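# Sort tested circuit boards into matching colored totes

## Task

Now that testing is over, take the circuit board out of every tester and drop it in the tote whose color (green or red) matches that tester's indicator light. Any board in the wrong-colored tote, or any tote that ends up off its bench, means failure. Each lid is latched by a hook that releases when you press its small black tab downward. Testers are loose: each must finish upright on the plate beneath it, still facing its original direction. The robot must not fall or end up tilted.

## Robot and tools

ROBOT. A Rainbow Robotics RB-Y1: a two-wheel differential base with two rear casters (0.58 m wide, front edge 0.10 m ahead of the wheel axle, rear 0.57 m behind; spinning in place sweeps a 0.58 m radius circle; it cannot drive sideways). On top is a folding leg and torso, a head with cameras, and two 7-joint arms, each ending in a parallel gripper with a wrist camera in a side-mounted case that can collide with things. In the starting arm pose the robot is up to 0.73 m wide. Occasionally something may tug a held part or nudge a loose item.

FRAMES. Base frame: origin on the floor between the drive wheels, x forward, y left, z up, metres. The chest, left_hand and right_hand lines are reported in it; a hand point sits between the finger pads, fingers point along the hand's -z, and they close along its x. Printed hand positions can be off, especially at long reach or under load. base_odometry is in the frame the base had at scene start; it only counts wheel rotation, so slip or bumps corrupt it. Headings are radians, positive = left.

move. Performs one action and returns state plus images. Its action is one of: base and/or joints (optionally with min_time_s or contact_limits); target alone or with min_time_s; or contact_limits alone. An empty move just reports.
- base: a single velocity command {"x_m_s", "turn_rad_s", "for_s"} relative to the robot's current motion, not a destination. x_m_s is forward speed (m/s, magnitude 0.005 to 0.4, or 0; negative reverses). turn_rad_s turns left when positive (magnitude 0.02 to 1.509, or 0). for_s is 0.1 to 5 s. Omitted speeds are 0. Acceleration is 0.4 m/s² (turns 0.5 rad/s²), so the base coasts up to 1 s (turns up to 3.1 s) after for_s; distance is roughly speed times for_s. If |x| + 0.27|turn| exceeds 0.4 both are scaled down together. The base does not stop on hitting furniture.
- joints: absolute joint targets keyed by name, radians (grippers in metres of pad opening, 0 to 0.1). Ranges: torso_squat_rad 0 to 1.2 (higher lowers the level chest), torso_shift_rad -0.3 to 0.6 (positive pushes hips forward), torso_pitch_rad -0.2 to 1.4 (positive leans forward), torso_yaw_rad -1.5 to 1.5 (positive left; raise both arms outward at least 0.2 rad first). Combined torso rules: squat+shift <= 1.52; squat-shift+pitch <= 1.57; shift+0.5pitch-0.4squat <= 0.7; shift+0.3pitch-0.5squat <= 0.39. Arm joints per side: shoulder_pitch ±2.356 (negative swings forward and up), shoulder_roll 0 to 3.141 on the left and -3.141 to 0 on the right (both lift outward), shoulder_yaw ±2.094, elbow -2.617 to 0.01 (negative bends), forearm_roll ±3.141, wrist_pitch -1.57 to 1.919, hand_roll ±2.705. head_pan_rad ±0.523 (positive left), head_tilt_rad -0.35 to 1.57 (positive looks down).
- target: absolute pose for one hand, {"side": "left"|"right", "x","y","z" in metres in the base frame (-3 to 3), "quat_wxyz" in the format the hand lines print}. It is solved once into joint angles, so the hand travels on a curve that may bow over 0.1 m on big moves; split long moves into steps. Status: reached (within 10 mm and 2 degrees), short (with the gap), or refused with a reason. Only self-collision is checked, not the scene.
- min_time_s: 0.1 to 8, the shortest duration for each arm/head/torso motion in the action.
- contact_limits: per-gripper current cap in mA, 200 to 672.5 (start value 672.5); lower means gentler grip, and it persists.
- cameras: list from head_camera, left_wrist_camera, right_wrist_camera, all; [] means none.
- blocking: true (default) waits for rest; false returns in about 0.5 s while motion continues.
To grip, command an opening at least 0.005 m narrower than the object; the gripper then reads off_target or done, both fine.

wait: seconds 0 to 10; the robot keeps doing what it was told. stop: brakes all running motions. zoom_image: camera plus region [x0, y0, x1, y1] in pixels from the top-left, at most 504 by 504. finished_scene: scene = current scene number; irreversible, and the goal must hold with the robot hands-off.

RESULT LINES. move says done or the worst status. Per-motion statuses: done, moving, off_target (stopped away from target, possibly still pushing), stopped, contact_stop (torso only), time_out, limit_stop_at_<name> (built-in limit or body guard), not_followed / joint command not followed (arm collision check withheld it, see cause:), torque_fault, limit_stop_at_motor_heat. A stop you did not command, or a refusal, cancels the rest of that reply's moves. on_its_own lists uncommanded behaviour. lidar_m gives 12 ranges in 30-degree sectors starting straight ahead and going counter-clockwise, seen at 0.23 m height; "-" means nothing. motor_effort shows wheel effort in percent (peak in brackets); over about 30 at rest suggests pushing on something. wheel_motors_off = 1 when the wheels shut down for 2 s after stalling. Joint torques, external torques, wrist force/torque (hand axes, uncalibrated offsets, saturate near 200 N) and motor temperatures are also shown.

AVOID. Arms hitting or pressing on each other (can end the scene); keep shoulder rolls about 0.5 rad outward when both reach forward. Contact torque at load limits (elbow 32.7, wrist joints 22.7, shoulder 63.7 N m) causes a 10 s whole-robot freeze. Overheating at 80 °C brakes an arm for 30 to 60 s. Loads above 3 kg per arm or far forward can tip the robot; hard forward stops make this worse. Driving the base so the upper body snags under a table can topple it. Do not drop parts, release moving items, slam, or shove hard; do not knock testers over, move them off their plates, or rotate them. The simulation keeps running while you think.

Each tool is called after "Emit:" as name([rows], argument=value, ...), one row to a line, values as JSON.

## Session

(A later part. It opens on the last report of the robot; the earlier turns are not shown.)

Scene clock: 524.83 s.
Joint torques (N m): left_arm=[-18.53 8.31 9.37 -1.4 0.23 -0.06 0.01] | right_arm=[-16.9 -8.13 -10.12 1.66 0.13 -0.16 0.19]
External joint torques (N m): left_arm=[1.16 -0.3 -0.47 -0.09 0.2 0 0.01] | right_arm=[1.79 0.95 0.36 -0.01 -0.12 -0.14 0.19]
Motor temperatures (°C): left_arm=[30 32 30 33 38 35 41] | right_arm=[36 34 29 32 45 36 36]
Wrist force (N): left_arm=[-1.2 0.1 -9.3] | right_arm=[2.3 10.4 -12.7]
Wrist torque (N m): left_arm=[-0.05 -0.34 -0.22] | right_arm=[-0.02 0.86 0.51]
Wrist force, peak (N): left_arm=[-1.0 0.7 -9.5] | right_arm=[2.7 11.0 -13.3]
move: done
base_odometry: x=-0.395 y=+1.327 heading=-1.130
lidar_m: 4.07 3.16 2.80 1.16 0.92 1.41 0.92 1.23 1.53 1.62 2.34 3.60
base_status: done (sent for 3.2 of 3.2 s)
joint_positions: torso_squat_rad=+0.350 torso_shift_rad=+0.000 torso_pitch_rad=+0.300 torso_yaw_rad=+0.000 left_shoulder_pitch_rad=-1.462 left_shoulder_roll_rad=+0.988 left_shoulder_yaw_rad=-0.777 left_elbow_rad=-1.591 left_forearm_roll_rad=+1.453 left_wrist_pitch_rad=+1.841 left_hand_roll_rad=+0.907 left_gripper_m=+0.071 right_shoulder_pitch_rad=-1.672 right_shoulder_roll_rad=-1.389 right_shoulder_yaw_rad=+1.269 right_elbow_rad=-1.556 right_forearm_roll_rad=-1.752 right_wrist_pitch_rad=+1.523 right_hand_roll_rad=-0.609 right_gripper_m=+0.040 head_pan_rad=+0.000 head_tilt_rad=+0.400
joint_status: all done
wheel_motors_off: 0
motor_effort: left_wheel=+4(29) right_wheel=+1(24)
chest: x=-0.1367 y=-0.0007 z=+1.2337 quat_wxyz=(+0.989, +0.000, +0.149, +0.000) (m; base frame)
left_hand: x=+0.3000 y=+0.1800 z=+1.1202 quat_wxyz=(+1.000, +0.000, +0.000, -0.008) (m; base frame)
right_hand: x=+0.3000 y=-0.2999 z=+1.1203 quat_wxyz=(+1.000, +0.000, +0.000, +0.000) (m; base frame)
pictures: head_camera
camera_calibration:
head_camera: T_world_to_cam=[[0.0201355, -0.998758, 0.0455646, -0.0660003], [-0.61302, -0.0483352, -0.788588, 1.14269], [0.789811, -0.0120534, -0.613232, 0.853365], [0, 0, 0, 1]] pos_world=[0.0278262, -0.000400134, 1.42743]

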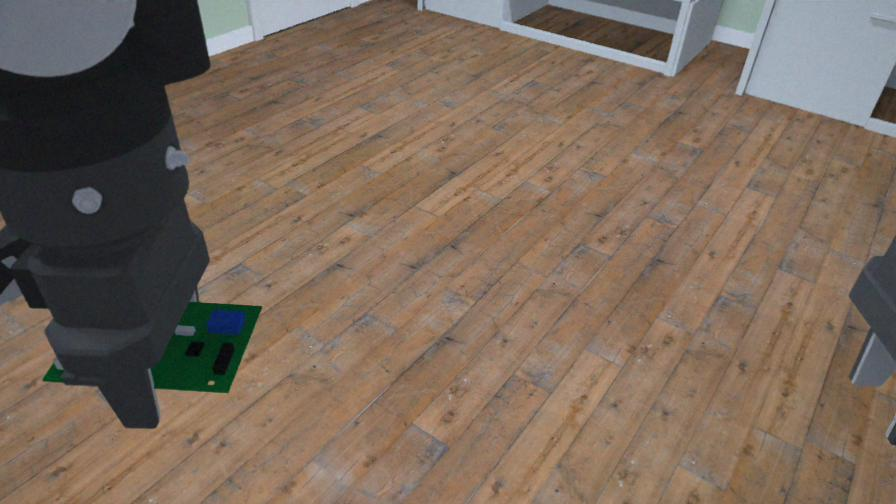

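Emit:
move(base={"x_m_s":0.4,"for_s":5}, cameras=["head_camera"])

Emit:
move(base={"x_m_s":0.4,"for_s":3.1}, cameras=[])

Emit:
move(base={"turn_rad_s":-0.4,"for_s":1.45}, cameras=["head_camera"])

Scene clock: 537.70 s.
Joint torques (N m): left_arm=[-18.34 8.19 9.04 -1.29 0.17 -0.1 -0.06] | right_arm=[-17.02 -8.42 -10.22 1.67 0 -0.09 0.16]
External joint torques (N m): left_arm=[1.35 -0.42 -0.8 0.03 0.14 -0.04 -0.05] | right_arm=[1.67 0.67 0.26 -0.01 -0.25 -0.07 0.16]
Motor temperatures (°C): left_arm=[30 32 30 33 38 35 41] | right_arm=[36 34 29 32 45 36 36]
Wrist force (N): left_arm=[-0.9 0.4 -9.1] | right_arm=[2.3 10.8 -12.8]
Wrist torque (N m): left_arm=[-0.09 -0.31 -0.21] | right_arm=[-0.04 0.85 0.51]
Wrist force, peak (N): left_arm=[-1.2 0.1 -9.5] | right_arm=[2.4 11.1 -13.2]
move: done
base_odometry: x=+0.457 y=-0.482 heading=-1.130
lidar_m: 2.15 2.01 1.97 2.10 2.41 2.32 2.94 2.71 2.66 2.83 2.00 1.91
base_status: done (sent for 5 of 5 s)
joint_positions: torso_squat_rad=+0.350 torso_shift_rad=+0.000 torso_pitch_rad=+0.300 torso_yaw_rad=+0.000 left_shoulder_pitch_rad=-1.462 left_shoulder_roll_rad=+0.988 left_shoulder_yaw_rad=-0.777 left_elbow_rad=-1.591 left_forearm_roll_rad=+1.453 left_wrist_pitch_rad=+1.841 left_hand_roll_rad=+0.907 left_gripper_m=+0.071 right_shoulder_pitch_rad=-1.672 right_shoulder_roll_rad=-1.389 right_shoulder_yaw_rad=+1.269 right_elbow_rad=-1.556 right_forearm_roll_rad=-1.752 right_wrist_pitch_rad=+1.523 right_hand_roll_rad=-0.609 right_gripper_m=+0.040 head_pan_rad=+0.000 head_tilt_rad=+0.400
joint_status: not commanded
wheel_motors_off: 0
motor_effort: left_wheel=+0(30) right_wheel=-1(27)
chest: x=-0.1366 y=-0.0007 z=+1.2337 quat_wxyz=(+0.989, +0.000, +0.149, +0.000) (m; base frame)
left_hand: x=+0.3000 y=+0.1800 z=+1.1201 quat_wxyz=(+1.000, +0.000, +0.000, -0.008) (m; base frame)
right_hand: x=+0.3001 y=-0.2999 z=+1.1202 quat_wxyz=(+1.000, +0.000, +0.000, +0.000) (m; base frame)
pictures: head_camera
camera_calibration:
head_camera: T_world_to_cam=[[0.0201409, -0.998758, 0.045562, -0.0659974], [-0.613111, -0.048335, -0.788517, 1.14262], [0.78974, -0.0120532, -0.613323, 0.853417], [0, 0, 0, 1]] pos_world=[0.0279078, -0.000400304, 1.42741]

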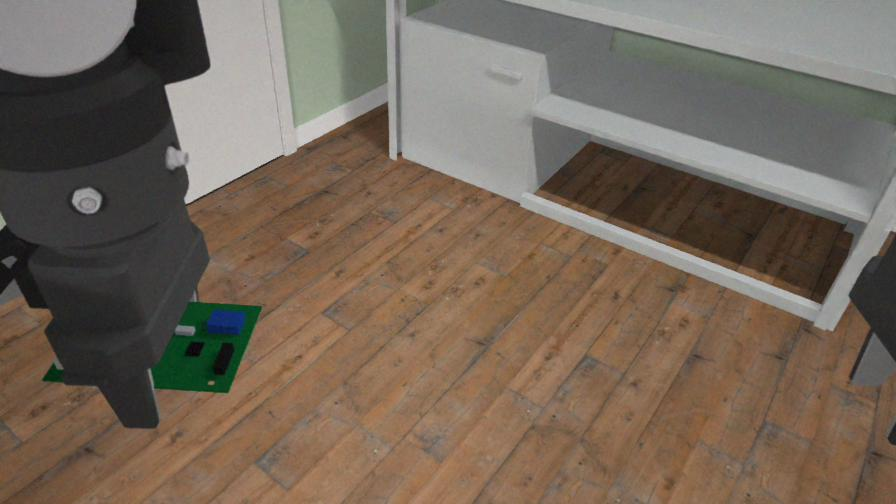

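Scene clock: 542.27 s.
Joint torques (N m): left_arm=[-18.69 8.19 9.22 -1.26 0.26 -0.03 0.02] | right_arm=[-17.08 -8.48 -10.02 1.71 0.17 -0.11 0.25]
External joint torques (N m): left_arm=[0.99 -0.42 -0.62 0.06 0.23 0.03 0.02] | right_arm=[1.61 0.61 0.46 0.04 -0.09 -0.08 0.25]
Motor temperatures (°C): left_arm=[30 32 30 33 38 35 41] | right_arm=[36 34 29 32 45 36 36]
Wrist force (N): left_arm=[-1.0 0.2 -9.0] | right_arm=[2.3 10.7 -12.6]
Wrist torque (N m): left_arm=[-0.04 -0.33 -0.21] | right_arm=[-0.05 0.85 0.52]
Wrist force, peak (N): left_arm=[-0.9 0.2 -9.5] | right_arm=[2.6 10.9 -13.0]
move: done
base_odometry: x=+0.986 y=-1.604 heading=-1.130
lidar_m: 0.95 1.27 1.25 1.36 1.98 3.40 3.63 3.43 3.13 1.24 1.27 0.94
base_status: done (sent for 3.1 of 3.1 s)
joint_positions: torso_squat_rad=+0.350 torso_shift_rad=+0.000 torso_pitch_rad=+0.300 torso_yaw_rad=+0.000 left_shoulder_pitch_rad=-1.462 left_shoulder_roll_rad=+0.988 left_shoulder_yaw_rad=-0.777 left_elbow_rad=-1.591 left_forearm_roll_rad=+1.453 left_wrist_pitch_rad=+1.841 left_hand_roll_rad=+0.907 left_gripper_m=+0.071 right_shoulder_pitch_rad=-1.672 right_shoulder_roll_rad=-1.389 right_shoulder_yaw_rad=+1.269 right_elbow_rad=-1.556 right_forearm_roll_rad=-1.752 right_wrist_pitch_rad=+1.523 right_hand_roll_rad=-0.609 right_gripper_m=+0.040 head_pan_rad=+0.000 head_tilt_rad=+0.400
joint_status: not commanded
wheel_motors_off: 0
motor_effort: left_wheel=-2(20) right_wheel=+1(26)
chest: x=-0.1366 y=-0.0007 z=+1.2337 quat_wxyz=(+0.989, +0.000, +0.149, +0.000) (m; base frame)
left_hand: x=+0.3000 y=+0.1800 z=+1.1201 quat_wxyz=(+1.000, +0.000, +0.000, -0.008) (m; base frame)
right_hand: x=+0.3001 y=-0.2999 z=+1.1202 quat_wxyz=(+1.000, +0.000, +0.000, +0.000) (m; base frame)
pictures: none
No camera images: "cameras" was empty.

Scene clock: 544.83 s.
Joint torques (N m): left_arm=[-18.59 8.33 9.2 -1.27 0.29 -0.12 -0.03] | right_arm=[-17.18 -8.29 -9.97 1.71 0.1 -0.11 0.18]
External joint torques (N m): left_arm=[1.1 -0.27 -0.64 0.05 0.26 -0.06 -0.03] | right_arm=[1.5 0.8 0.51 0.04 -0.16 -0.09 0.18]
Motor temperatures (°C): left_arm=[30 32 30 33 38 35 41] | right_arm=[36 34 29 32 45 36 36]
Wrist force (N): left_arm=[-1.1 0.1 -9.2] | right_arm=[2.2 10.6 -12.9]
Wrist torque (N m): left_arm=[-0.06 -0.33 -0.21] | right_arm=[-0.03 0.85 0.53]
Wrist force, peak (N): left_arm=[-1.3 0.1 -9.4] | right_arm=[2.1 11.1 -13.1]
move: done
base_odometry: x=+0.986 y=-1.604 heading=-1.717
lidar_m: 1.00 0.93 1.23 1.24 1.33 1.85 3.40 3.65 3.48 3.37 1.52 1.22
base_status: done (sent for 1.47 of 1.47 s)
joint_positions: torso_squat_rad=+0.350 torso_shift_rad=+0.000 torso_pitch_rad=+0.300 torso_yaw_rad=+0.000 left_shoulder_pitch_rad=-1.462 left_shoulder_roll_rad=+0.988 left_shoulder_yaw_rad=-0.777 left_elbow_rad=-1.591 left_forearm_roll_rad=+1.453 left_wrist_pitch_rad=+1.841 left_hand_roll_rad=+0.907 left_gripper_m=+0.071 right_shoulder_pitch_rad=-1.672 right_shoulder_roll_rad=-1.389 right_shoulder_yaw_rad=+1.269 right_elbow_rad=-1.556 right_forearm_roll_rad=-1.752 right_wrist_pitch_rad=+1.523 right_hand_roll_rad=-0.609 right_gripper_m=+0.040 head_pan_rad=+0.000 head_tilt_rad=+0.400
joint_status: not commanded
wheel_motors_off: 0
motor_effort: left_wheel=+1(27) right_wheel=+1(25)
chest: x=-0.1366 y=-0.0007 z=+1.2337 quat_wxyz=(+0.989, +0.000, +0.149, +0.000) (m; base frame)
left_hand: x=+0.3000 y=+0.1800 z=+1.1201 quat_wxyz=(+1.000, +0.000, +0.000, -0.008) (m; base frame)
right_hand: x=+0.3001 y=-0.2999 z=+1.1202 quat_wxyz=(+1.000, +0.000, +0.000, +0.000) (m; base frame)
pictures: head_camera
camera_calibration:
head_camera: T_world_to_cam=[[0.0201403, -0.998759, 0.0455606, -0.065996], [-0.61311, -0.0483335, -0.788518, 1.14263], [0.789741, -0.0120526, -0.613322, 0.853415], [0, 0, 0, 1]] pos_world=[0.0279071, -0.000401059, 1.42741]

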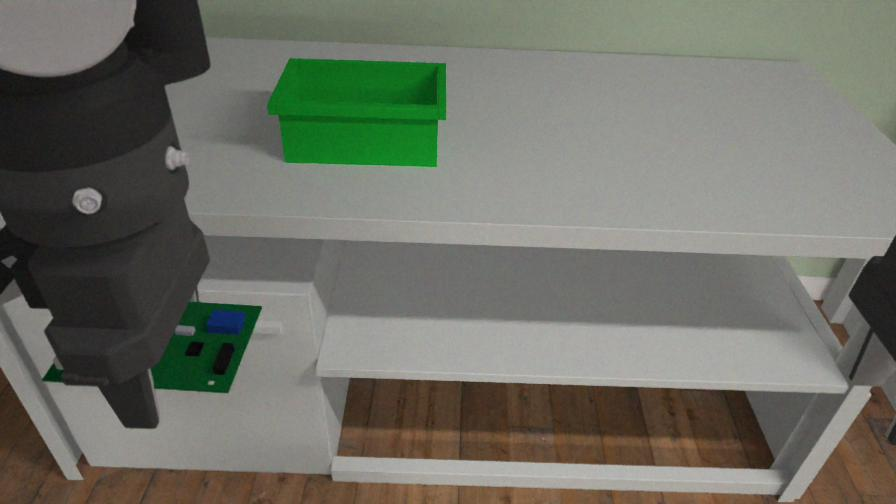

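Emit:
move(base={"x_m_s":0.3,"for_s":2.17}, joints={"head_tilt_rad":0.65}, cameras=["head_camera"])

Scene clock: 558.53 s.
Joint torques (N m): left_arm=[-18.42 8.5 9.29 -1.34 0.24 -0.04 -0.01] | right_arm=[-17.06 -8.35 -10.03 1.7 0.06 -0.18 0.31]
External joint torques (N m): left_arm=[1.26 -0.11 -0.55 -0.02 0.21 0.02 -0.01] | right_arm=[1.63 0.73 0.45 0.03 -0.2 -0.16 0.31]
Motor temperatures (°C): left_arm=[30 32 30 33 38 35 41] | right_arm=[36 34 29 32 45 36 36]
Wrist force (N): left_arm=[-1.2 0.0 -9.1] | right_arm=[2.1 10.5 -12.8]
Wrist torque (N m): left_arm=[-0.05 -0.34 -0.21] | right_arm=[0.00 0.83 0.52]
Wrist force, peak (N): left_arm=[-1.1 0.3 -9.6] | right_arm=[2.1 10.9 -13.2]
move: done
base_odometry: x=+0.891 y=-2.247 heading=-1.717
lidar_m: 0.90 0.36 0.35 0.87 1.29 1.83 4.05 4.27 3.49 1.26 0.86 0.94
base_status: done (sent for 2.17 of 2.17 s)
joint_positions: torso_squat_rad=+0.350 torso_shift_rad=+0.000 torso_pitch_rad=+0.300 torso_yaw_rad=+0.000 left_shoulder_pitch_rad=-1.462 left_shoulder_roll_rad=+0.988 left_shoulder_yaw_rad=-0.777 left_elbow_rad=-1.591 left_forearm_roll_rad=+1.453 left_wrist_pitch_rad=+1.841 left_hand_roll_rad=+0.907 left_gripper_m=+0.071 right_shoulder_pitch_rad=-1.672 right_shoulder_roll_rad=-1.389 right_shoulder_yaw_rad=+1.269 right_elbow_rad=-1.556 right_forearm_roll_rad=-1.752 right_wrist_pitch_rad=+1.523 right_hand_roll_rad=-0.609 right_gripper_m=+0.040 head_pan_rad=+0.000 head_tilt_rad=+0.650
joint_status: all done
wheel_motors_off: 0
motor_effort: left_wheel=-3(30) right_wheel=-2(28)
chest: x=-0.1365 y=-0.0007 z=+1.2337 quat_wxyz=(+0.989, +0.000, +0.149, +0.000) (m; base frame)
left_hand: x=+0.3001 y=+0.1800 z=+1.1201 quat_wxyz=(+1.000, +0.000, +0.000, -0.008) (m; base frame)
right_hand: x=+0.3001 y=-0.2999 z=+1.1202 quat_wxyz=(+1.000, +0.000, +0.000, +0.000) (m; base frame)
pictures: head_camera
camera_calibration:
head_camera: T_world_to_cam=[[0.031007, -0.998754, 0.0391129, -0.0562393], [-0.789137, -0.0484781, -0.612301, 0.882799], [0.613434, -0.0118799, -0.789657, 1.09351], [0, 0, 0, 1]] pos_world=[0.0275965, -0.000381996, 1.40624]

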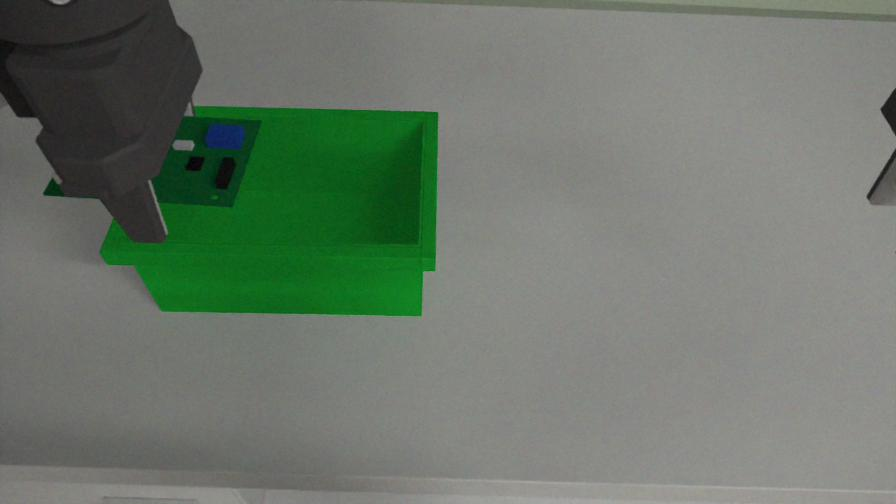

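Emit:
move(target={"side":"left","x":0.425,"y":0.14,"z":1.09,"quat_wxyz":[1,0,0,-0.0075]}, min_time_s=1.5, cameras=["head_camera","left_wrist_camera"])

Scene clock: 569.10 s.
Joint torques (N m): left_arm=[-23.58 8.46 1.34 -2.05 0.21 -0.19 0.43] | right_arm=[-17.31 -8.26 -10.09 1.7 0 -0.09 0.27]
External joint torques (N m): left_arm=[1.86 -0.34 -1.15 0.95 0.2 -0.04 0.43] | right_arm=[1.38 0.83 0.39 0.03 -0.25 -0.07 0.27]
Motor temperatures (°C): left_arm=[30 32 30 33 38 35 41] | right_arm=[36 34 29 32 45 36 36]
Wrist force (N): left_arm=[-1.5 0.5 -9.0] | right_arm=[2.4 10.5 -12.9]
Wrist torque (N m): left_arm=[-0.07 -0.36 -0.22] | right_arm=[-0.02 0.85 0.52]
Wrist force, peak (N): left_arm=[-1.7 -0.1 -10.1] | right_arm=[2.3 10.9 -13.1]
move: done
base_odometry: x=+0.891 y=-2.247 heading=-1.717
lidar_m: 0.90 0.36 0.36 0.86 1.30 1.82 4.05 4.27 3.49 1.27 0.86 0.94
base_status: not commanded
joint_positions: torso_squat_rad=+0.350 torso_shift_rad=+0.000 torso_pitch_rad=+0.300 torso_yaw_rad=+0.000 left_shoulder_pitch_rad=-1.839 left_shoulder_roll_rad=+0.419 left_shoulder_yaw_rad=-0.891 left_elbow_rad=-0.267 left_forearm_roll_rad=+1.229 left_wrist_pitch_rad=+1.603 left_hand_roll_rad=+0.262 left_gripper_m=+0.071 right_shoulder_pitch_rad=-1.672 right_shoulder_roll_rad=-1.389 right_shoulder_yaw_rad=+1.269 right_elbow_rad=-1.556 right_forearm_roll_rad=-1.752 right_wrist_pitch_rad=+1.523 right_hand_roll_rad=-0.609 right_gripper_m=+0.040 head_pan_rad=+0.000 head_tilt_rad=+0.650
joint_status: all done
wheel_motors_off: 0
motor_effort: left_wheel=-2(4) right_wheel=+0(3)
chest: x=-0.1366 y=-0.0007 z=+1.2337 quat_wxyz=(+0.989, +0.000, +0.149, +0.000) (m; base frame)
left_hand: x=+0.4244 y=+0.1399 z=+1.0902 quat_wxyz=(+1.000, -0.002, -0.017, -0.008) (m; base frame)
left_hand_status: reached (checked arc, as near as the solve gets, planned for 1.7 s): 1 mm and 1.9 deg off.
right_hand: x=+0.3001 y=-0.2999 z=+1.1202 quat_wxyz=(+1.000, +0.000, +0.000, +0.000) (m; base frame)
pictures: head_camera, left_wrist_camera
camera_calibration:
head_camera: T_world_to_cam=[[0.0309813, -0.998754, 0.0391286, -0.0562501], [-0.789076, -0.0484686, -0.61238, 0.882857], [0.613513, -0.0119031, -0.789595, 1.09349], [0, 0, 0, 1]] pos_world=[0.0275127, -0.000373187, 1.40626]
left_wrist_camera: T_world_to_cam=[[0.999785, 0.000138947, 0.0207526, -0.448311], [-0.0101109, -0.87001, 0.49293, -0.377072], [0.0181235, -0.493034, -0.869822, 1.07857], [0, 0, 0, 1]] pos_world=[0.424854, 0.203777, 1.13334]

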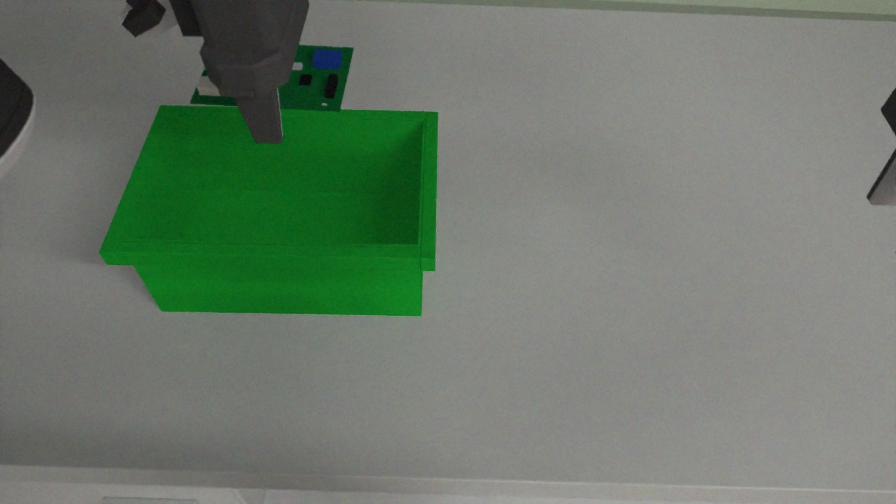

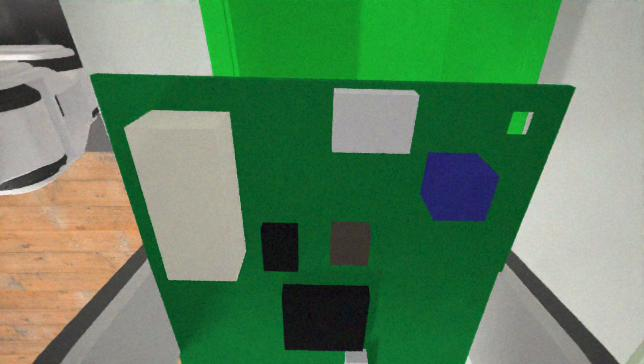

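Emit:
move(base={"x_m_s":0.05,"for_s":0.5}, cameras=[])

Emit:
move(target={"side":"left","x":0.425,"y":0.14,"z":1.03,"quat_wxyz":[1,0,0,-0.0075]}, min_time_s=1, cameras=["head_camera","left_wrist_camera"])

Scene clock: 580.63 s.
Joint torques (N m): left_arm=[-23.94 8.21 1.3 -1.99 0.18 -0.19 0.41] | right_arm=[-16.98 -8.29 -10.14 1.63 0 -0.13 0.25]
External joint torques (N m): left_arm=[1.49 -0.59 -1.2 1.01 0.17 -0.03 0.41] | right_arm=[1.71 0.79 0.34 -0.04 -0.25 -0.11 0.25]
Motor temperatures (°C): left_arm=[30 32 30 33 38 35 41] | right_arm=[36 34 29 32 45 36 36]
Wrist force (N): left_arm=[-1.5 0.3 -9.4] | right_arm=[2.3 10.6 -12.7]
Wrist torque (N m): left_arm=[-0.05 -0.35 -0.21] | right_arm=[-0.03 0.85 0.52]
Wrist force, peak (N): left_arm=[-1.7 0.4 -9.7] | right_arm=[2.4 10.8 -13.2]
move: done
base_odometry: x=+0.888 y=-2.272 heading=-1.717
lidar_m: 0.87 0.35 0.34 0.86 1.29 1.83 4.07 4.30 3.49 0.86 0.88 0.92
base_status: done (sent for 0.5 of 0.5 s)
joint_positions: torso_squat_rad=+0.350 torso_shift_rad=+0.000 torso_pitch_rad=+0.300 torso_yaw_rad=+0.000 left_shoulder_pitch_rad=-1.839 left_shoulder_roll_rad=+0.419 left_shoulder_yaw_rad=-0.891 left_elbow_rad=-0.267 left_forearm_roll_rad=+1.229 left_wrist_pitch_rad=+1.603 left_hand_roll_rad=+0.262 left_gripper_m=+0.071 right_shoulder_pitch_rad=-1.672 right_shoulder_roll_rad=-1.389 right_shoulder_yaw_rad=+1.269 right_elbow_rad=-1.556 right_forearm_roll_rad=-1.752 right_wrist_pitch_rad=+1.523 right_hand_roll_rad=-0.609 right_gripper_m=+0.040 head_pan_rad=+0.000 head_tilt_rad=+0.650
joint_status: not commanded
wheel_motors_off: 0
motor_effort: left_wheel=-3(18) right_wheel=-1(22)
chest: x=-0.1366 y=-0.0007 z=+1.2337 quat_wxyz=(+0.989, +0.000, +0.149, +0.000) (m; base frame)
left_hand: x=+0.4244 y=+0.1400 z=+1.0901 quat_wxyz=(+1.000, -0.002, -0.017, -0.008) (m; base frame)
right_hand: x=+0.3001 y=-0.2999 z=+1.1202 quat_wxyz=(+1.000, +0.000, +0.000, +0.000) (m; base frame)
pictures: none
No camera images: "cameras" was empty.

Scene clock: 581.97 s.
Joint torques (N m): left_arm=[-23.46 6.96 1.19 -1.99 0.1 -0.41 0.35] | right_arm=[-17.1 -8.26 -10.1 1.77 -0.01 -0.05 0.21]
External joint torques (N m): left_arm=[1.87 -1.68 -1.29 0.98 0.09 -0.23 0.35] | right_arm=[1.59 0.83 0.38 0.1 -0.27 -0.02 0.21]
Motor temperatures (°C): left_arm=[30 32 30 33 38 35 41] | right_arm=[36 34 29 32 45 36 36]
Wrist force (N): left_arm=[-1.8 0.2 -9.0] | right_arm=[2.2 10.7 -12.7]
Wrist torque (N m): left_arm=[-0.06 -0.38 -0.22] | right_arm=[-0.06 0.85 0.51]
Wrist force, peak (N): left_arm=[-1.7 0.6 -9.6] | right_arm=[2.1 10.9 -13.1]
move: short
base_odometry: x=+0.888 y=-2.272 heading=-1.717
lidar_m: 0.87 0.35 0.34 0.86 1.30 1.82 4.07 4.29 3.50 0.85 0.87 0.92
base_status: not commanded
joint_positions: torso_squat_rad=+0.350 torso_shift_rad=+0.000 torso_pitch_rad=+0.300 torso_yaw_rad=+0.000 left_shoulder_pitch_rad=-1.734 left_shoulder_roll_rad=+0.383 left_shoulder_yaw_rad=-0.902 left_elbow_rad=-0.267 left_forearm_roll_rad=+1.215 left_wrist_pitch_rad=+1.482 left_hand_roll_rad=+0.262 left_gripper_m=+0.071 right_shoulder_pitch_rad=-1.672 right_shoulder_roll_rad=-1.389 right_shoulder_yaw_rad=+1.269 right_elbow_rad=-1.556 right_forearm_roll_rad=-1.752 right_wrist_pitch_rad=+1.523 right_hand_roll_rad=-0.609 right_gripper_m=+0.040 head_pan_rad=+0.000 head_tilt_rad=+0.650
joint_status: all done
wheel_motors_off: 0
motor_effort: left_wheel=-4(4) right_wheel=+0(3)
chest: x=-0.1366 y=-0.0007 z=+1.2337 quat_wxyz=(+0.989, +0.000, +0.149, +0.000) (m; base frame)
left_hand: x=+0.4245 y=+0.1401 z=+1.0303 quat_wxyz=(+1.000, -0.003, -0.022, -0.007) (m; base frame)
left_hand_status: short (checked arc, as near as the solve gets, planned for 1.0 s): 1 mm and 2.5 deg off. The place is met; only the turn is off.
right_hand: x=+0.3001 y=-0.2999 z=+1.1202 quat_wxyz=(+1.000, +0.000, +0.000, +0.000) (m; base frame)
pictures: head_camera, left_wrist_camera
camera_calibration:
head_camera: T_world_to_cam=[[0.0309802, -0.998754, 0.0391297, -0.0562511], [-0.789054, -0.0484688, -0.612408, 0.882882], [0.613542, -0.0119029, -0.789573, 1.09348], [0, 0, 0, 1]] pos_world=[0.0274888, -0.000373085, 1.40627]
left_wrist_camera: T_world_to_cam=[[0.999532, 0.000562091, 0.030598, -0.457247], [-0.0146351, -0.869311, 0.494049, -0.346715], [0.0268769, -0.494265, -0.868896, 1.02206], [0, 0, 0, 1]] pos_world=[0.424489, 0.204021, 1.07335]

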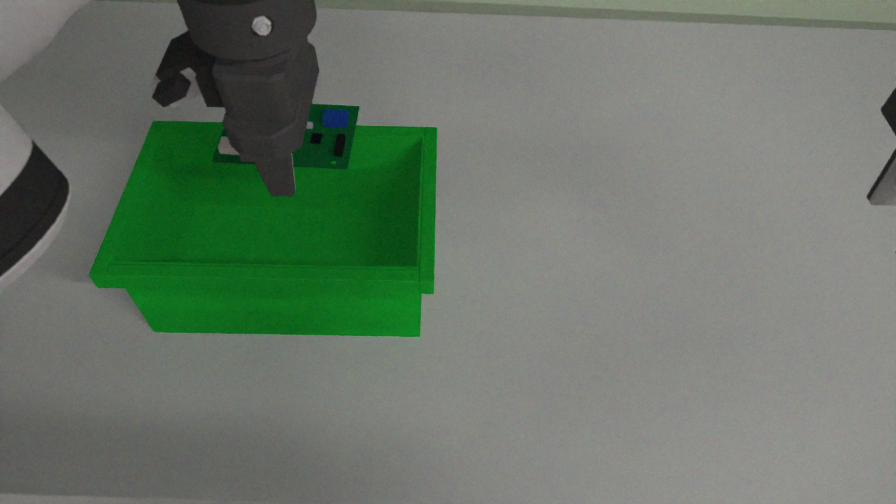

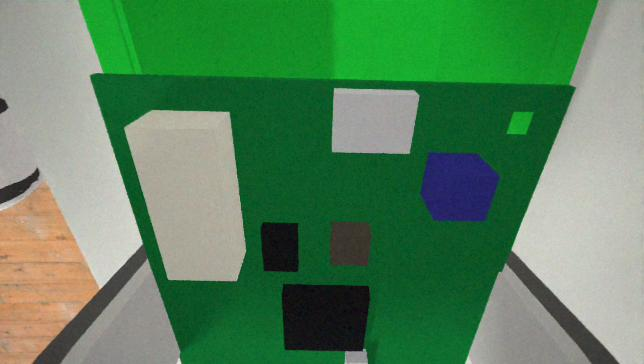

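Emit:
move(target={"side":"left","x":0.43,"y":0.14,"z":0.95,"quat_wxyz":[1,0,0,-0.0075]}, min_time_s=1.5, cameras=["head_camera","left_wrist_camera"])

Emit:
move(target={"side":"left","x":0.43,"y":0.14,"z":0.922,"quat_wxyz":[1,0,0,-0.0075]}, min_time_s=1, cameras=["head_camera","left_wrist_camera"])

Scene clock: 591.33 s.
Joint torques (N m): left_arm=[-22.85 6.34 1 -2 0.02 -0.58 0.41] | right_arm=[-17.11 -8.09 -10.12 1.6 0.05 -0.17 0.24]
External joint torques (N m): left_arm=[1.94 -1.82 -1.45 0.92 0.04 -0.24 0.41] | right_arm=[1.58 1 0.36 -0.07 -0.2 -0.15 0.24]
Motor temperatures (°C): left_arm=[30 32 30 33 38 35 41] | right_arm=[36 34 29 32 45 36 36]
Wrist force (N): left_arm=[-2.0 0.5 -8.9] | right_arm=[2.6 10.7 -12.7]
Wrist torque (N m): left_arm=[-0.07 -0.38 -0.20] | right_arm=[-0.04 0.90 0.52]
Wrist force, peak (N): left_arm=[-1.7 0.7 -9.5] | right_arm=[2.4 11.2 -12.9]
move: short
base_odometry: x=+0.888 y=-2.272 heading=-1.717
lidar_m: 0.88 0.36 0.34 0.86 1.29 1.82 4.07 4.30 3.49 0.86 0.88 0.91
base_status: not commanded
joint_positions: torso_squat_rad=+0.350 torso_shift_rad=+0.000 torso_pitch_rad=+0.300 torso_yaw_rad=+0.000 left_shoulder_pitch_rad=-1.588 left_shoulder_roll_rad=+0.336 left_shoulder_yaw_rad=-0.920 left_elbow_rad=-0.267 left_forearm_roll_rad=+1.184 left_wrist_pitch_rad=+1.247 left_hand_roll_rad=+0.268 left_gripper_m=+0.071 right_shoulder_pitch_rad=-1.672 right_shoulder_roll_rad=-1.389 right_shoulder_yaw_rad=+1.269 right_elbow_rad=-1.556 right_forearm_roll_rad=-1.752 right_wrist_pitch_rad=+1.523 right_hand_roll_rad=-0.609 right_gripper_m=+0.040 head_pan_rad=+0.000 head_tilt_rad=+0.650
joint_status: all done
wheel_motors_off: 0
motor_effort: left_wheel=-3(5) right_wheel=+0(2)
chest: x=-0.1366 y=-0.0007 z=+1.2337 quat_wxyz=(+0.989, +0.000, +0.149, +0.000) (m; base frame)
left_hand: x=+0.4295 y=+0.1401 z=+0.9504 quat_wxyz=(+0.998, -0.009, -0.062, -0.007) (m; base frame)
left_hand_status: short (checked arc, as near as the solve gets, planned for 1.5 s): 1 mm and 7.2 deg off. The place is met; only the turn is off.
right_hand: x=+0.3001 y=-0.2999 z=+1.1202 quat_wxyz=(+1.000, +0.000, +0.000, +0.000) (m; base frame)
pictures: head_camera, left_wrist_camera
camera_calibration:
head_camera: T_world_to_cam=[[0.0309804, -0.998754, 0.0391296, -0.0562509], [-0.789054, -0.0484689, -0.612408, 0.882882], [0.613542, -0.0119027, -0.789573, 1.09348], [0, 0, 0, 1]] pos_world=[0.0274888, -0.000373103, 1.40627]
left_wrist_camera: T_world_to_cam=[[0.993733, 0.00146469, 0.111774, -0.534536], [-0.055127, -0.863443, 0.501425, -0.297621], [0.0972449, -0.504444, -0.857951, 0.913354], [0, 0, 0, 1]] pos_world=[0.42596, 0.20454, 0.992595]

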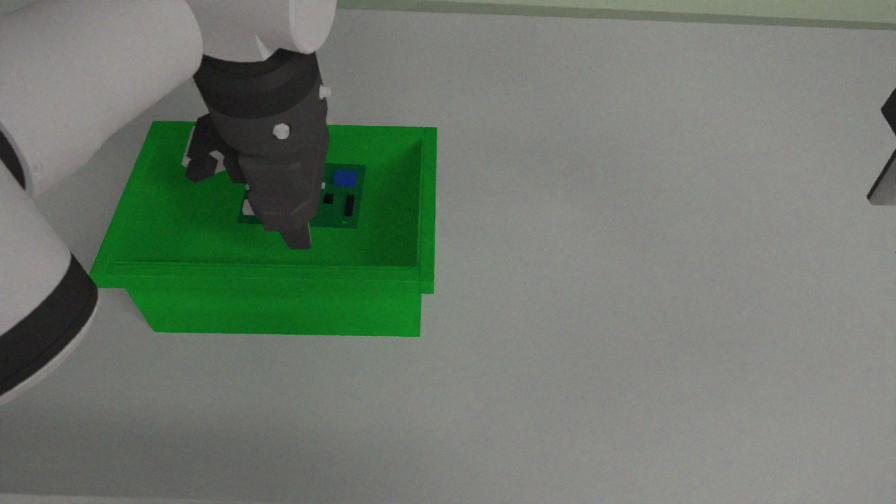

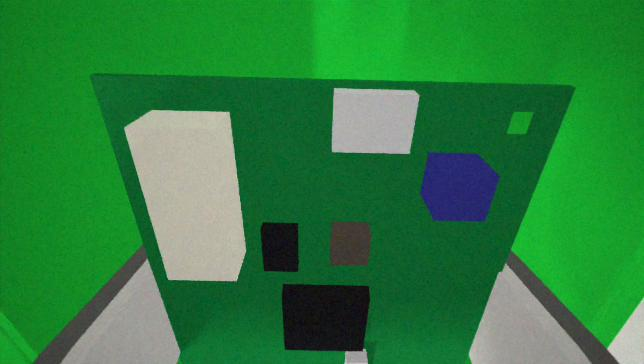

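Scene clock: 592.67 s.
Joint torques (N m): left_arm=[-22.31 5.97 1.22 -1.97 0.04 -0.69 0.46] | right_arm=[-17.07 -8.26 -10 1.79 0.13 -0.17 0.14]
External joint torques (N m): left_arm=[2.15 -1.93 -1.2 0.93 0.06 -0.28 0.47] | right_arm=[1.62 0.82 0.48 0.12 -0.12 -0.14 0.14]
Motor temperatures (°C): left_arm=[30 32 30 33 38 35 41] | right_arm=[36 34 29 32 45 36 36]
Wrist force (N): left_arm=[-2.0 0.4 -9.1] | right_arm=[2.2 10.7 -12.9]
Wrist torque (N m): left_arm=[-0.06 -0.37 -0.21] | right_arm=[-0.04 0.84 0.51]
Wrist force, peak (N): left_arm=[-2.1 0.5 -9.4] | right_arm=[2.6 11.1 -12.8]
move: short
base_odometry: x=+0.888 y=-2.272 heading=-1.717
lidar_m: 0.87 0.35 0.34 0.85 1.29 1.82 4.07 4.29 3.49 0.86 0.88 0.92
base_status: not commanded
joint_positions: torso_squat_rad=+0.350 torso_shift_rad=+0.000 torso_pitch_rad=+0.300 torso_yaw_rad=+0.000 left_shoulder_pitch_rad=-1.534 left_shoulder_roll_rad=+0.320 left_shoulder_yaw_rad=-0.928 left_elbow_rad=-0.267 left_forearm_roll_rad=+1.170 left_wrist_pitch_rad=+1.155 left_hand_roll_rad=+0.273 left_gripper_m=+0.071 right_shoulder_pitch_rad=-1.672 right_shoulder_roll_rad=-1.389 right_shoulder_yaw_rad=+1.269 right_elbow_rad=-1.556 right_forearm_roll_rad=-1.752 right_wrist_pitch_rad=+1.523 right_hand_roll_rad=-0.609 right_gripper_m=+0.040 head_pan_rad=+0.000 head_tilt_rad=+0.650
joint_status: all done
wheel_motors_off: 0
motor_effort: left_wheel=-3(4) right_wheel=-1(2)
chest: x=-0.1366 y=-0.0007 z=+1.2337 quat_wxyz=(+0.989, +0.000, +0.149, +0.000) (m; base frame)
left_hand: x=+0.4294 y=+0.1402 z=+0.9225 quat_wxyz=(+0.997, -0.011, -0.080, -0.007) (m; base frame)
left_hand_status: short (checked arc, as near as the solve gets, planned for 1.0 s): 1 mm and 9.3 deg off. The place is met; only the turn is off.
right_hand: x=+0.3001 y=-0.2999 z=+1.1202 quat_wxyz=(+1.000, +0.000, +0.000, +0.000) (m; base frame)
pictures: head_camera, left_wrist_camera
camera_calibration:
head_camera: T_world_to_cam=[[0.0309803, -0.998754, 0.0391292, -0.0562507], [-0.789054, -0.0484686, -0.612408, 0.882882], [0.613542, -0.0119025, -0.789573, 1.09348], [0, 0, 0, 1]] pos_world=[0.0274889, -0.000373448, 1.40627]
left_wrist_camera: T_world_to_cam=[[0.98911, 0.00218408, 0.147161, -0.562166], [-0.0730251, -0.860846, 0.503599, -0.278275], [0.127783, -0.508862, -0.851312, 0.870779], [0, 0, 0, 1]] pos_world=[0.424452, 0.204782, 0.964173]

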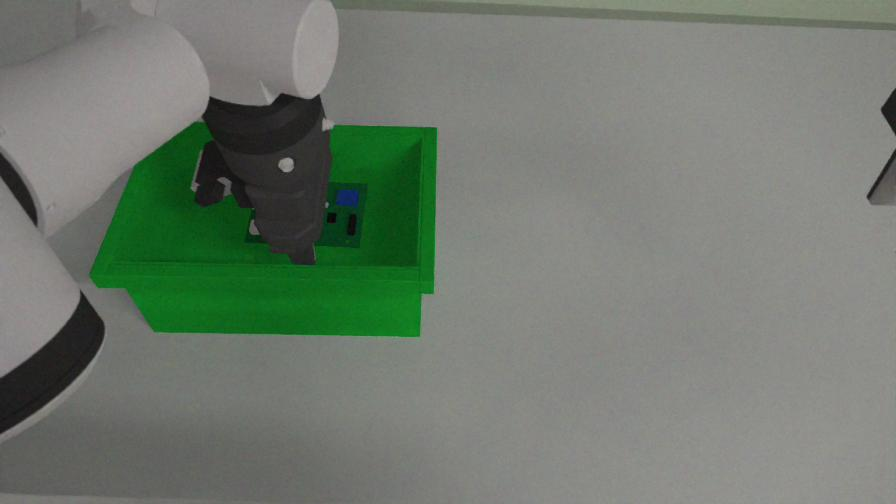

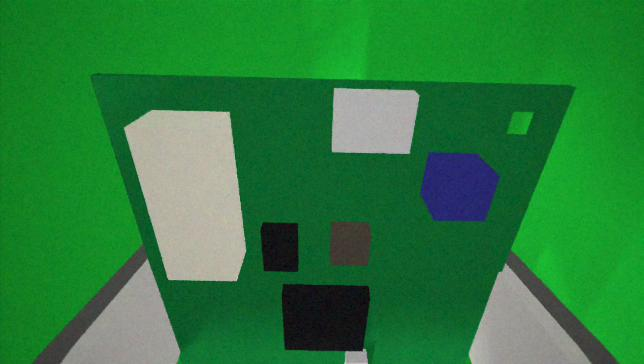

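Emit:
move(target={"side":"left","x":0.42,"y":0.14,"z":1.0,"quat_wxyz":[1,0,0,-0.0075]}, min_time_s=1, cameras=[])

Emit:
move(joints={"torso_pitch_rad":0.38}, min_time_s=1, cameras=["head_camera"])

Emit:
move(target={"side":"left","x":0.432,"y":0.14,"z":0.925,"quat_wxyz":[1,0,0,-0.0075]}, min_time_s=1.2, cameras=["head_camera"])

Scene clock: 603.97 s.
Joint torques (N m): left_arm=[-23.87 9.25 3.49 -2.01 0.35 0.05 -0.25] | right_arm=[-17.13 -8.29 -10.03 1.75 -0.05 -0.16 0.22]
External joint torques (N m): left_arm=[1.26 0.78 1.02 0.93 0.35 0.21 -0.24] | right_arm=[1.56 0.8 0.45 0.08 -0.31 -0.14 0.22]
Motor temperatures (°C): left_arm=[30 32 30 33 38 35 41] | right_arm=[36 34 29 32 45 36 36]
Wrist force (N): left_arm=[-1.4 0.5 -9.1] | right_arm=[2.4 10.9 -12.7]
Wrist torque (N m): left_arm=[-0.06 -0.35 -0.21] | right_arm=[-0.04 0.86 0.51]
Wrist force, peak (N): left_arm=[-2.0 0.2 -9.5] | right_arm=[2.4 11.0 -13.1]
move: short
base_odometry: x=+0.888 y=-2.272 heading=-1.717
lidar_m: 0.88 0.35 0.33 0.86 1.29 1.84 4.07 4.29 3.49 0.84 0.88 0.92
base_status: not commanded
joint_positions: torso_squat_rad=+0.350 torso_shift_rad=+0.000 torso_pitch_rad=+0.300 torso_yaw_rad=+0.000 left_shoulder_pitch_rad=-1.681 left_shoulder_roll_rad=+0.363 left_shoulder_yaw_rad=-0.908 left_elbow_rad=-0.267 left_forearm_roll_rad=+1.208 left_wrist_pitch_rad=+1.431 left_hand_roll_rad=+0.264 left_gripper_m=+0.071 right_shoulder_pitch_rad=-1.672 right_shoulder_roll_rad=-1.389 right_shoulder_yaw_rad=+1.269 right_elbow_rad=-1.556 right_forearm_roll_rad=-1.752 right_wrist_pitch_rad=+1.523 right_hand_roll_rad=-0.609 right_gripper_m=+0.040 head_pan_rad=+0.000 head_tilt_rad=+0.650
joint_status: all done
wheel_motors_off: 0
motor_effort: left_wheel=-3(4) right_wheel=+0(2)
chest: x=-0.1366 y=-0.0007 z=+1.2337 quat_wxyz=(+0.989, +0.000, +0.149, +0.000) (m; base frame)
left_hand: x=+0.4194 y=+0.1400 z=+1.0001 quat_wxyz=(+1.000, -0.003, -0.019, -0.008) (m; base frame)
left_hand_status: short (checked arc, as near as the solve gets, planned for 1.0 s): 1 mm and 2.2 deg off. The place is met; only the turn is off.
right_hand: x=+0.3001 y=-0.2999 z=+1.1202 quat_wxyz=(+1.000, +0.000, +0.000, +0.000) (m; base frame)
pictures: none
No camera images: "cameras" was empty.

Scene clock: 605.27 s.
Joint torques (N m): left_arm=[-23.67 8.59 3.54 -1.95 0.39 0.14 -0.25] | right_arm=[-17.04 -8.91 -9.67 1.35 -0.06 -0.03 0.11]
External joint torques (N m): left_arm=[1 0.54 1.11 0.99 0.34 0.16 -0.26] | right_arm=[1.4 0.98 0.71 0.02 -0.22 -0.14 0.12]
Motor temperatures (°C): left_arm=[30 32 30 33 38 35 41] | right_arm=[36 34 29 32 45 36 36]
Wrist force (N): left_arm=[-0.9 0.0 -9.0] | right_arm=[2.8 10.5 -13.1]
Wrist torque (N m): left_arm=[-0.01 -0.34 -0.20] | right_arm=[-0.01 0.91 0.52]
Wrist force, peak (N): left_arm=[-1.3 0.5 -9.5] | right_arm=[3.1 10.7 -13.2]
move: done
base_odometry: x=+0.888 y=-2.272 heading=-1.717
lidar_m: 0.87 0.35 0.33 0.86 1.29 1.82 4.07 4.30 3.49 0.86 0.87 0.91
base_status: not commanded
joint_positions: torso_squat_rad=+0.350 torso_shift_rad=+0.000 torso_pitch_rad=+0.380 torso_yaw_rad=+0.000 left_shoulder_pitch_rad=-1.681 left_shoulder_roll_rad=+0.363 left_shoulder_yaw_rad=-0.908 left_elbow_rad=-0.267 left_forearm_roll_rad=+1.208 left_wrist_pitch_rad=+1.431 left_hand_roll_rad=+0.264 left_gripper_m=+0.071 right_shoulder_pitch_rad=-1.672 right_shoulder_roll_rad=-1.389 right_shoulder_yaw_rad=+1.269 right_elbow_rad=-1.556 right_forearm_roll_rad=-1.752 right_wrist_pitch_rad=+1.523 right_hand_roll_rad=-0.609 right_gripper_m=+0.040 head_pan_rad=+0.000 head_tilt_rad=+0.650
joint_status: all done
wheel_motors_off: 0
motor_effort: left_wheel=-2(4) right_wheel=+1(2)
chest: x=-0.1133 y=-0.0007 z=+1.2254 quat_wxyz=(+0.982, +0.000, +0.189, +0.000) (m; base frame)
left_hand: x=+0.4223 y=+0.1400 z=+0.9481 quat_wxyz=(+1.000, -0.003, +0.021, -0.008) (m; base frame)
right_hand: x=+0.3130 y=-0.2999 z=+1.0774 quat_wxyz=(+0.999, +0.000, +0.040, +0.000) (m; base frame)
pictures: head_camera
camera_calibration:
head_camera: T_world_to_cam=[[0.0340641, -0.998752, 0.036525, -0.0531056], [-0.835494, -0.048513, -0.547354, 0.811295], [0.548443, -0.0118713, -0.836104, 1.12227], [0, 0, 0, 1]] pos_world=[0.0641399, -0.000358105, 1.38434]

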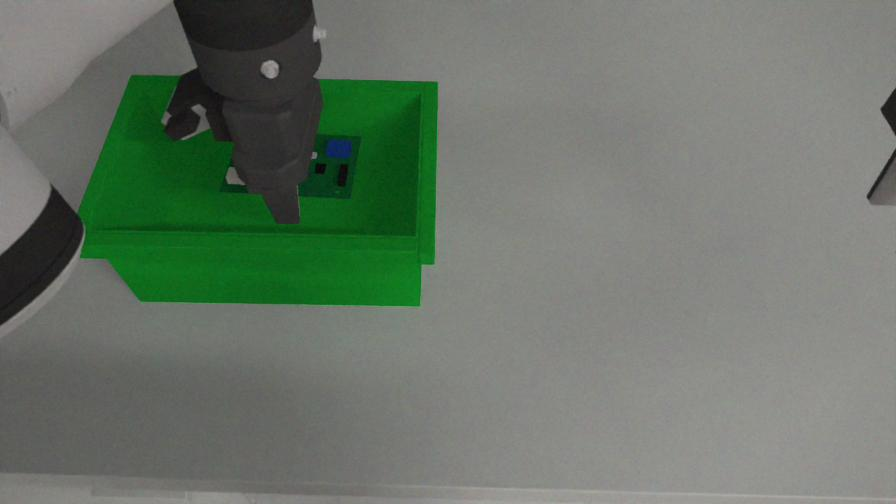

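Scene clock: 606.80 s.
Joint torques (N m): left_arm=[-22.28 5.98 1.11 -1.99 -0.03 -0.33 0.5] | right_arm=[-16.77 -9.2 -9.98 1.37 0.02 0.02 0.22]
External joint torques (N m): left_arm=[2.23 -1.92 -1.29 0.91 -0.04 -0.19 0.5] | right_arm=[1.67 0.68 0.4 0.03 -0.14 -0.09 0.23]
Motor temperatures (°C): left_arm=[30 32 30 33 38 35 41] | right_arm=[36 34 29 32 45 36 36]
Wrist force (N): left_arm=[-1.2 0.6 -9.2] | right_arm=[2.7 10.5 -12.8]
Wrist torque (N m): left_arm=[-0.09 -0.34 -0.21] | right_arm=[0.00 0.86 0.51]
Wrist force, peak (N): left_arm=[-1.1 0.3 -9.5] | right_arm=[3.0 11.1 -13.0]
move: done
base_odometry: x=+0.888 y=-2.272 heading=-1.717
lidar_m: 0.88 0.35 0.33 0.86 1.28 1.84 4.07 4.29 3.49 0.86 0.88 0.92
base_status: not commanded
joint_positions: torso_squat_rad=+0.350 torso_shift_rad=+0.000 torso_pitch_rad=+0.380 torso_yaw_rad=+0.000 left_shoulder_pitch_rad=-1.641 left_shoulder_roll_rad=+0.349 left_shoulder_yaw_rad=-0.919 left_elbow_rad=-0.267 left_forearm_roll_rad=+1.188 left_wrist_pitch_rad=+1.324 left_hand_roll_rad=+0.272 left_gripper_m=+0.071 right_shoulder_pitch_rad=-1.672 right_shoulder_roll_rad=-1.389 right_shoulder_yaw_rad=+1.269 right_elbow_rad=-1.556 right_forearm_roll_rad=-1.752 right_wrist_pitch_rad=+1.523 right_hand_roll_rad=-0.609 right_gripper_m=+0.040 head_pan_rad=+0.000 head_tilt_rad=+0.650
joint_status: all done
wheel_motors_off: 0
motor_effort: left_wheel=-2(5) right_wheel=-1(2)
chest: x=-0.1133 y=-0.0007 z=+1.2254 quat_wxyz=(+0.982, +0.000, +0.189, +0.000) (m; base frame)
left_hand: x=+0.4316 y=+0.1401 z=+0.9254 quat_wxyz=(+1.000, -0.002, -0.012, -0.007) (m; base frame)
left_hand_status: reached (checked arc, as near as the solve gets, planned for 1.2 s): 1 mm and 1.4 deg off.
right_hand: x=+0.3130 y=-0.2999 z=+1.0774 quat_wxyz=(+0.999, +0.000, +0.040, +0.000) (m; base frame)
pictures: head_camera
camera_calibration:
head_camera: T_world_to_cam=[[0.0340643, -0.998752, 0.0365249, -0.0531053], [-0.835491, -0.0485132, -0.547359, 0.811297], [0.548447, -0.0118708, -0.836101, 1.12227], [0, 0, 0, 1]] pos_world=[0.0641337, -0.00035818, 1.38434]

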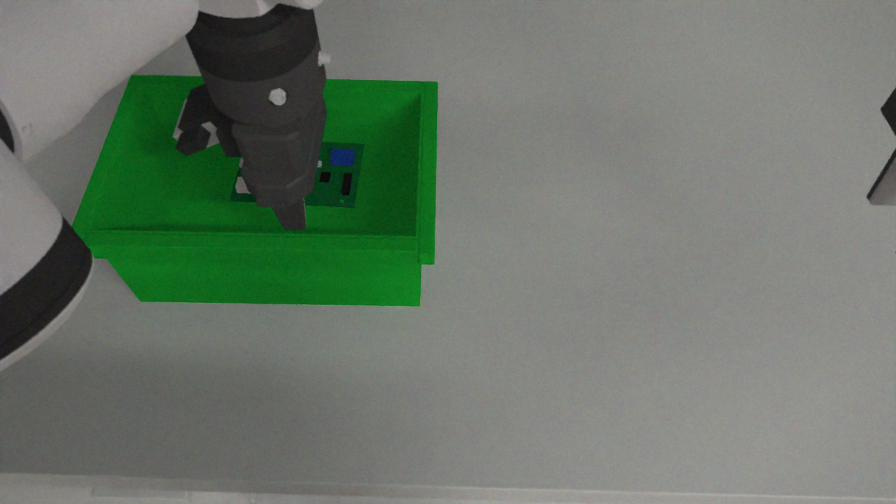

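Good; lower further in small steps until touch.

Emit:
move(target={"side":"left","x":0.436,"y":0.14,"z":0.912,"quat_wxyz":[1,0,0,-0.0075]}, min_time_s=1, cameras=[])

Emit:
move(target={"side":"left","x":0.438,"y":0.14,"z":0.904,"quat_wxyz":[1,0,0,-0.0075]}, min_time_s=1, cameras=["head_camera","left_wrist_camera"])

Scene clock: 617.73 s.
Joint torques (N m): left_arm=[-21.99 5.87 1.08 -2.02 -0.03 -0.43 0.45] | right_arm=[-16.99 -8.86 -9.94 1.34 -0.01 -0.01 0.18]
External joint torques (N m): left_arm=[2.39 -1.94 -1.31 0.88 -0.03 -0.23 0.45] | right_arm=[1.46 1.02 0.44 0 -0.17 -0.12 0.19]
Motor temperatures (°C): left_arm=[30 32 30 33 38 35 41] | right_arm=[36 34 29 32 45 36 36]
Wrist force (N): left_arm=[-1.3 0.6 -9.0] | right_arm=[2.7 10.5 -12.7]
Wrist torque (N m): left_arm=[-0.09 -0.34 -0.19] | right_arm=[-0.01 0.88 0.51]
Wrist force, peak (N): left_arm=[-1.2 0.7 -9.5] | right_arm=[2.5 11.0 -13.3]
move: short
base_odometry: x=+0.888 y=-2.272 heading=-1.717
lidar_m: 0.88 0.35 0.33 0.86 1.28 1.82 4.08 4.29 3.49 0.85 0.88 0.91
base_status: not commanded
joint_positions: torso_squat_rad=+0.350 torso_shift_rad=+0.000 torso_pitch_rad=+0.380 torso_yaw_rad=+0.000 left_shoulder_pitch_rad=-1.616 left_shoulder_roll_rad=+0.342 left_shoulder_yaw_rad=-0.922 left_elbow_rad=-0.267 left_forearm_roll_rad=+1.180 left_wrist_pitch_rad=+1.265 left_hand_roll_rad=+0.273 left_gripper_m=+0.071 right_shoulder_pitch_rad=-1.672 right_shoulder_roll_rad=-1.389 right_shoulder_yaw_rad=+1.269 right_elbow_rad=-1.556 right_forearm_roll_rad=-1.752 right_wrist_pitch_rad=+1.523 right_hand_roll_rad=-0.609 right_gripper_m=+0.040 head_pan_rad=+0.000 head_tilt_rad=+0.650
joint_status: all done
wheel_motors_off: 0
motor_effort: left_wheel=-2(5) right_wheel=+0(1)
chest: x=-0.1133 y=-0.0007 z=+1.2254 quat_wxyz=(+0.982, +0.000, +0.189, +0.000) (m; base frame)
left_hand: x=+0.4356 y=+0.1401 z=+0.9124 quat_wxyz=(+1.000, -0.004, -0.028, -0.007) (m; base frame)
left_hand_status: short (checked arc, as near as the solve gets, planned for 1.0 s): 1 mm and 3.3 deg off. The place is met; only the turn is off.
right_hand: x=+0.3130 y=-0.2999 z=+1.0774 quat_wxyz=(+0.999, +0.000, +0.040, +0.000) (m; base frame)
pictures: none
No camera images: "cameras" was empty.

Scene clock: 619.07 s.
Joint torques (N m): left_arm=[-22.11 5.85 1.08 -2.03 0.04 -0.52 0.43] | right_arm=[-16.74 -9.01 -9.9 1.36 -0.03 0.02 0.29]
External joint torques (N m): left_arm=[2.19 -1.89 -1.31 0.86 0.04 -0.28 0.44] | right_arm=[1.7 0.87 0.48 0.02 -0.19 -0.09 0.29]
Motor temperatures (°C): left_arm=[30 32 30 33 38 35 41] | right_arm=[36 34 29 32 45 36 36]
Wrist force (N): left_arm=[-1.4 0.5 -9.2] | right_arm=[2.9 10.7 -12.8]
Wrist torque (N m): left_arm=[-0.08 -0.34 -0.21] | right_arm=[-0.03 0.91 0.51]
Wrist force, peak (N): left_arm=[-1.6 0.3 -9.5] | right_arm=[2.8 10.8 -13.0]
move: short
base_odometry: x=+0.888 y=-2.272 heading=-1.717
lidar_m: 0.88 0.35 0.34 0.86 1.30 1.82 4.08 4.29 3.48 0.85 0.87 0.92
base_status: not commanded
joint_positions: torso_squat_rad=+0.350 torso_shift_rad=+0.000 torso_pitch_rad=+0.380 torso_yaw_rad=+0.000 left_shoulder_pitch_rad=-1.601 left_shoulder_roll_rad=+0.338 left_shoulder_yaw_rad=-0.924 left_elbow_rad=-0.267 left_forearm_roll_rad=+1.174 left_wrist_pitch_rad=+1.230 left_hand_roll_rad=+0.274 left_gripper_m=+0.071 right_shoulder_pitch_rad=-1.672 right_shoulder_roll_rad=-1.389 right_shoulder_yaw_rad=+1.269 right_elbow_rad=-1.556 right_forearm_roll_rad=-1.752 right_wrist_pitch_rad=+1.523 right_hand_roll_rad=-0.609 right_gripper_m=+0.040 head_pan_rad=+0.000 head_tilt_rad=+0.650
joint_status: all done
wheel_motors_off: 0
motor_effort: left_wheel=-3(5) right_wheel=+0(2)
chest: x=-0.1133 y=-0.0007 z=+1.2254 quat_wxyz=(+0.982, +0.000, +0.189, +0.000) (m; base frame)
left_hand: x=+0.4375 y=+0.1402 z=+0.9045 quat_wxyz=(+0.999, -0.006, -0.038, -0.007) (m; base frame)
left_hand_status: short (checked arc, as near as the solve gets, planned for 1.0 s): 1 mm and 4.4 deg off. The place is met; only the turn is off.
right_hand: x=+0.3130 y=-0.2999 z=+1.0774 quat_wxyz=(+0.999, +0.000, +0.040, +0.000) (m; base frame)
pictures: head_camera, left_wrist_camera
camera_calibration:
head_camera: T_world_to_cam=[[0.034064, -0.998752, 0.0365252, -0.0531057], [-0.835491, -0.0485131, -0.547359, 0.811297], [0.548448, -0.0118712, -0.836101, 1.12227], [0, 0, 0, 1]] pos_world=[0.0641337, -0.000358154, 1.38434]
left_wrist_camera: T_world_to_cam=[[0.997968, 0.000915293, 0.0637148, -0.495745], [-0.0309862, -0.866745, 0.497789, -0.280935], [0.0556801, -0.498751, -0.864955, 0.896894], [0, 0, 0, 1]] pos_world=[0.436093, 0.204282, 0.947205]

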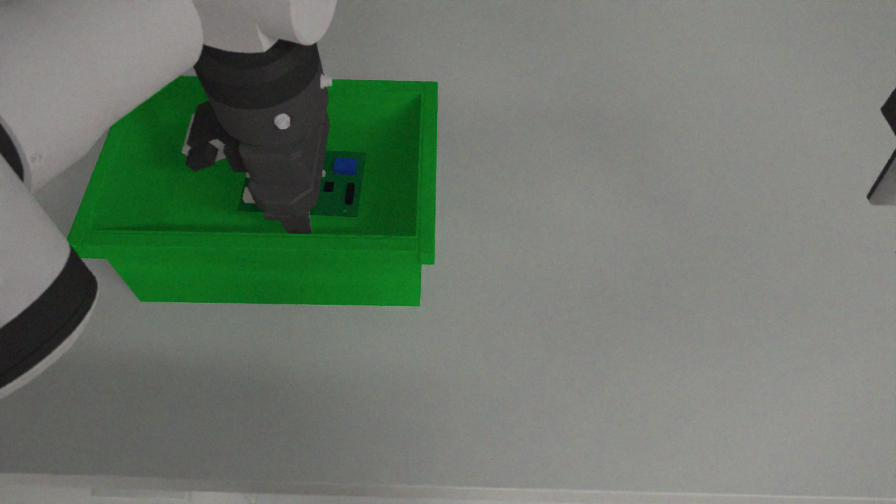

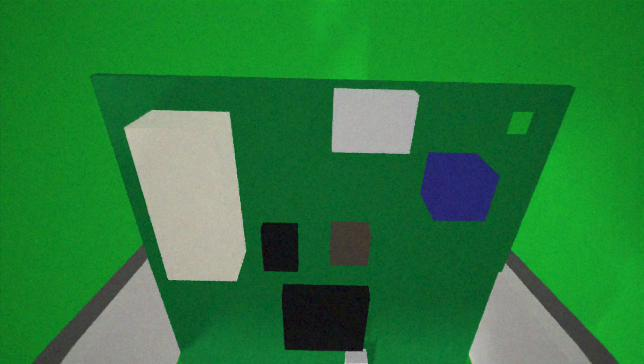

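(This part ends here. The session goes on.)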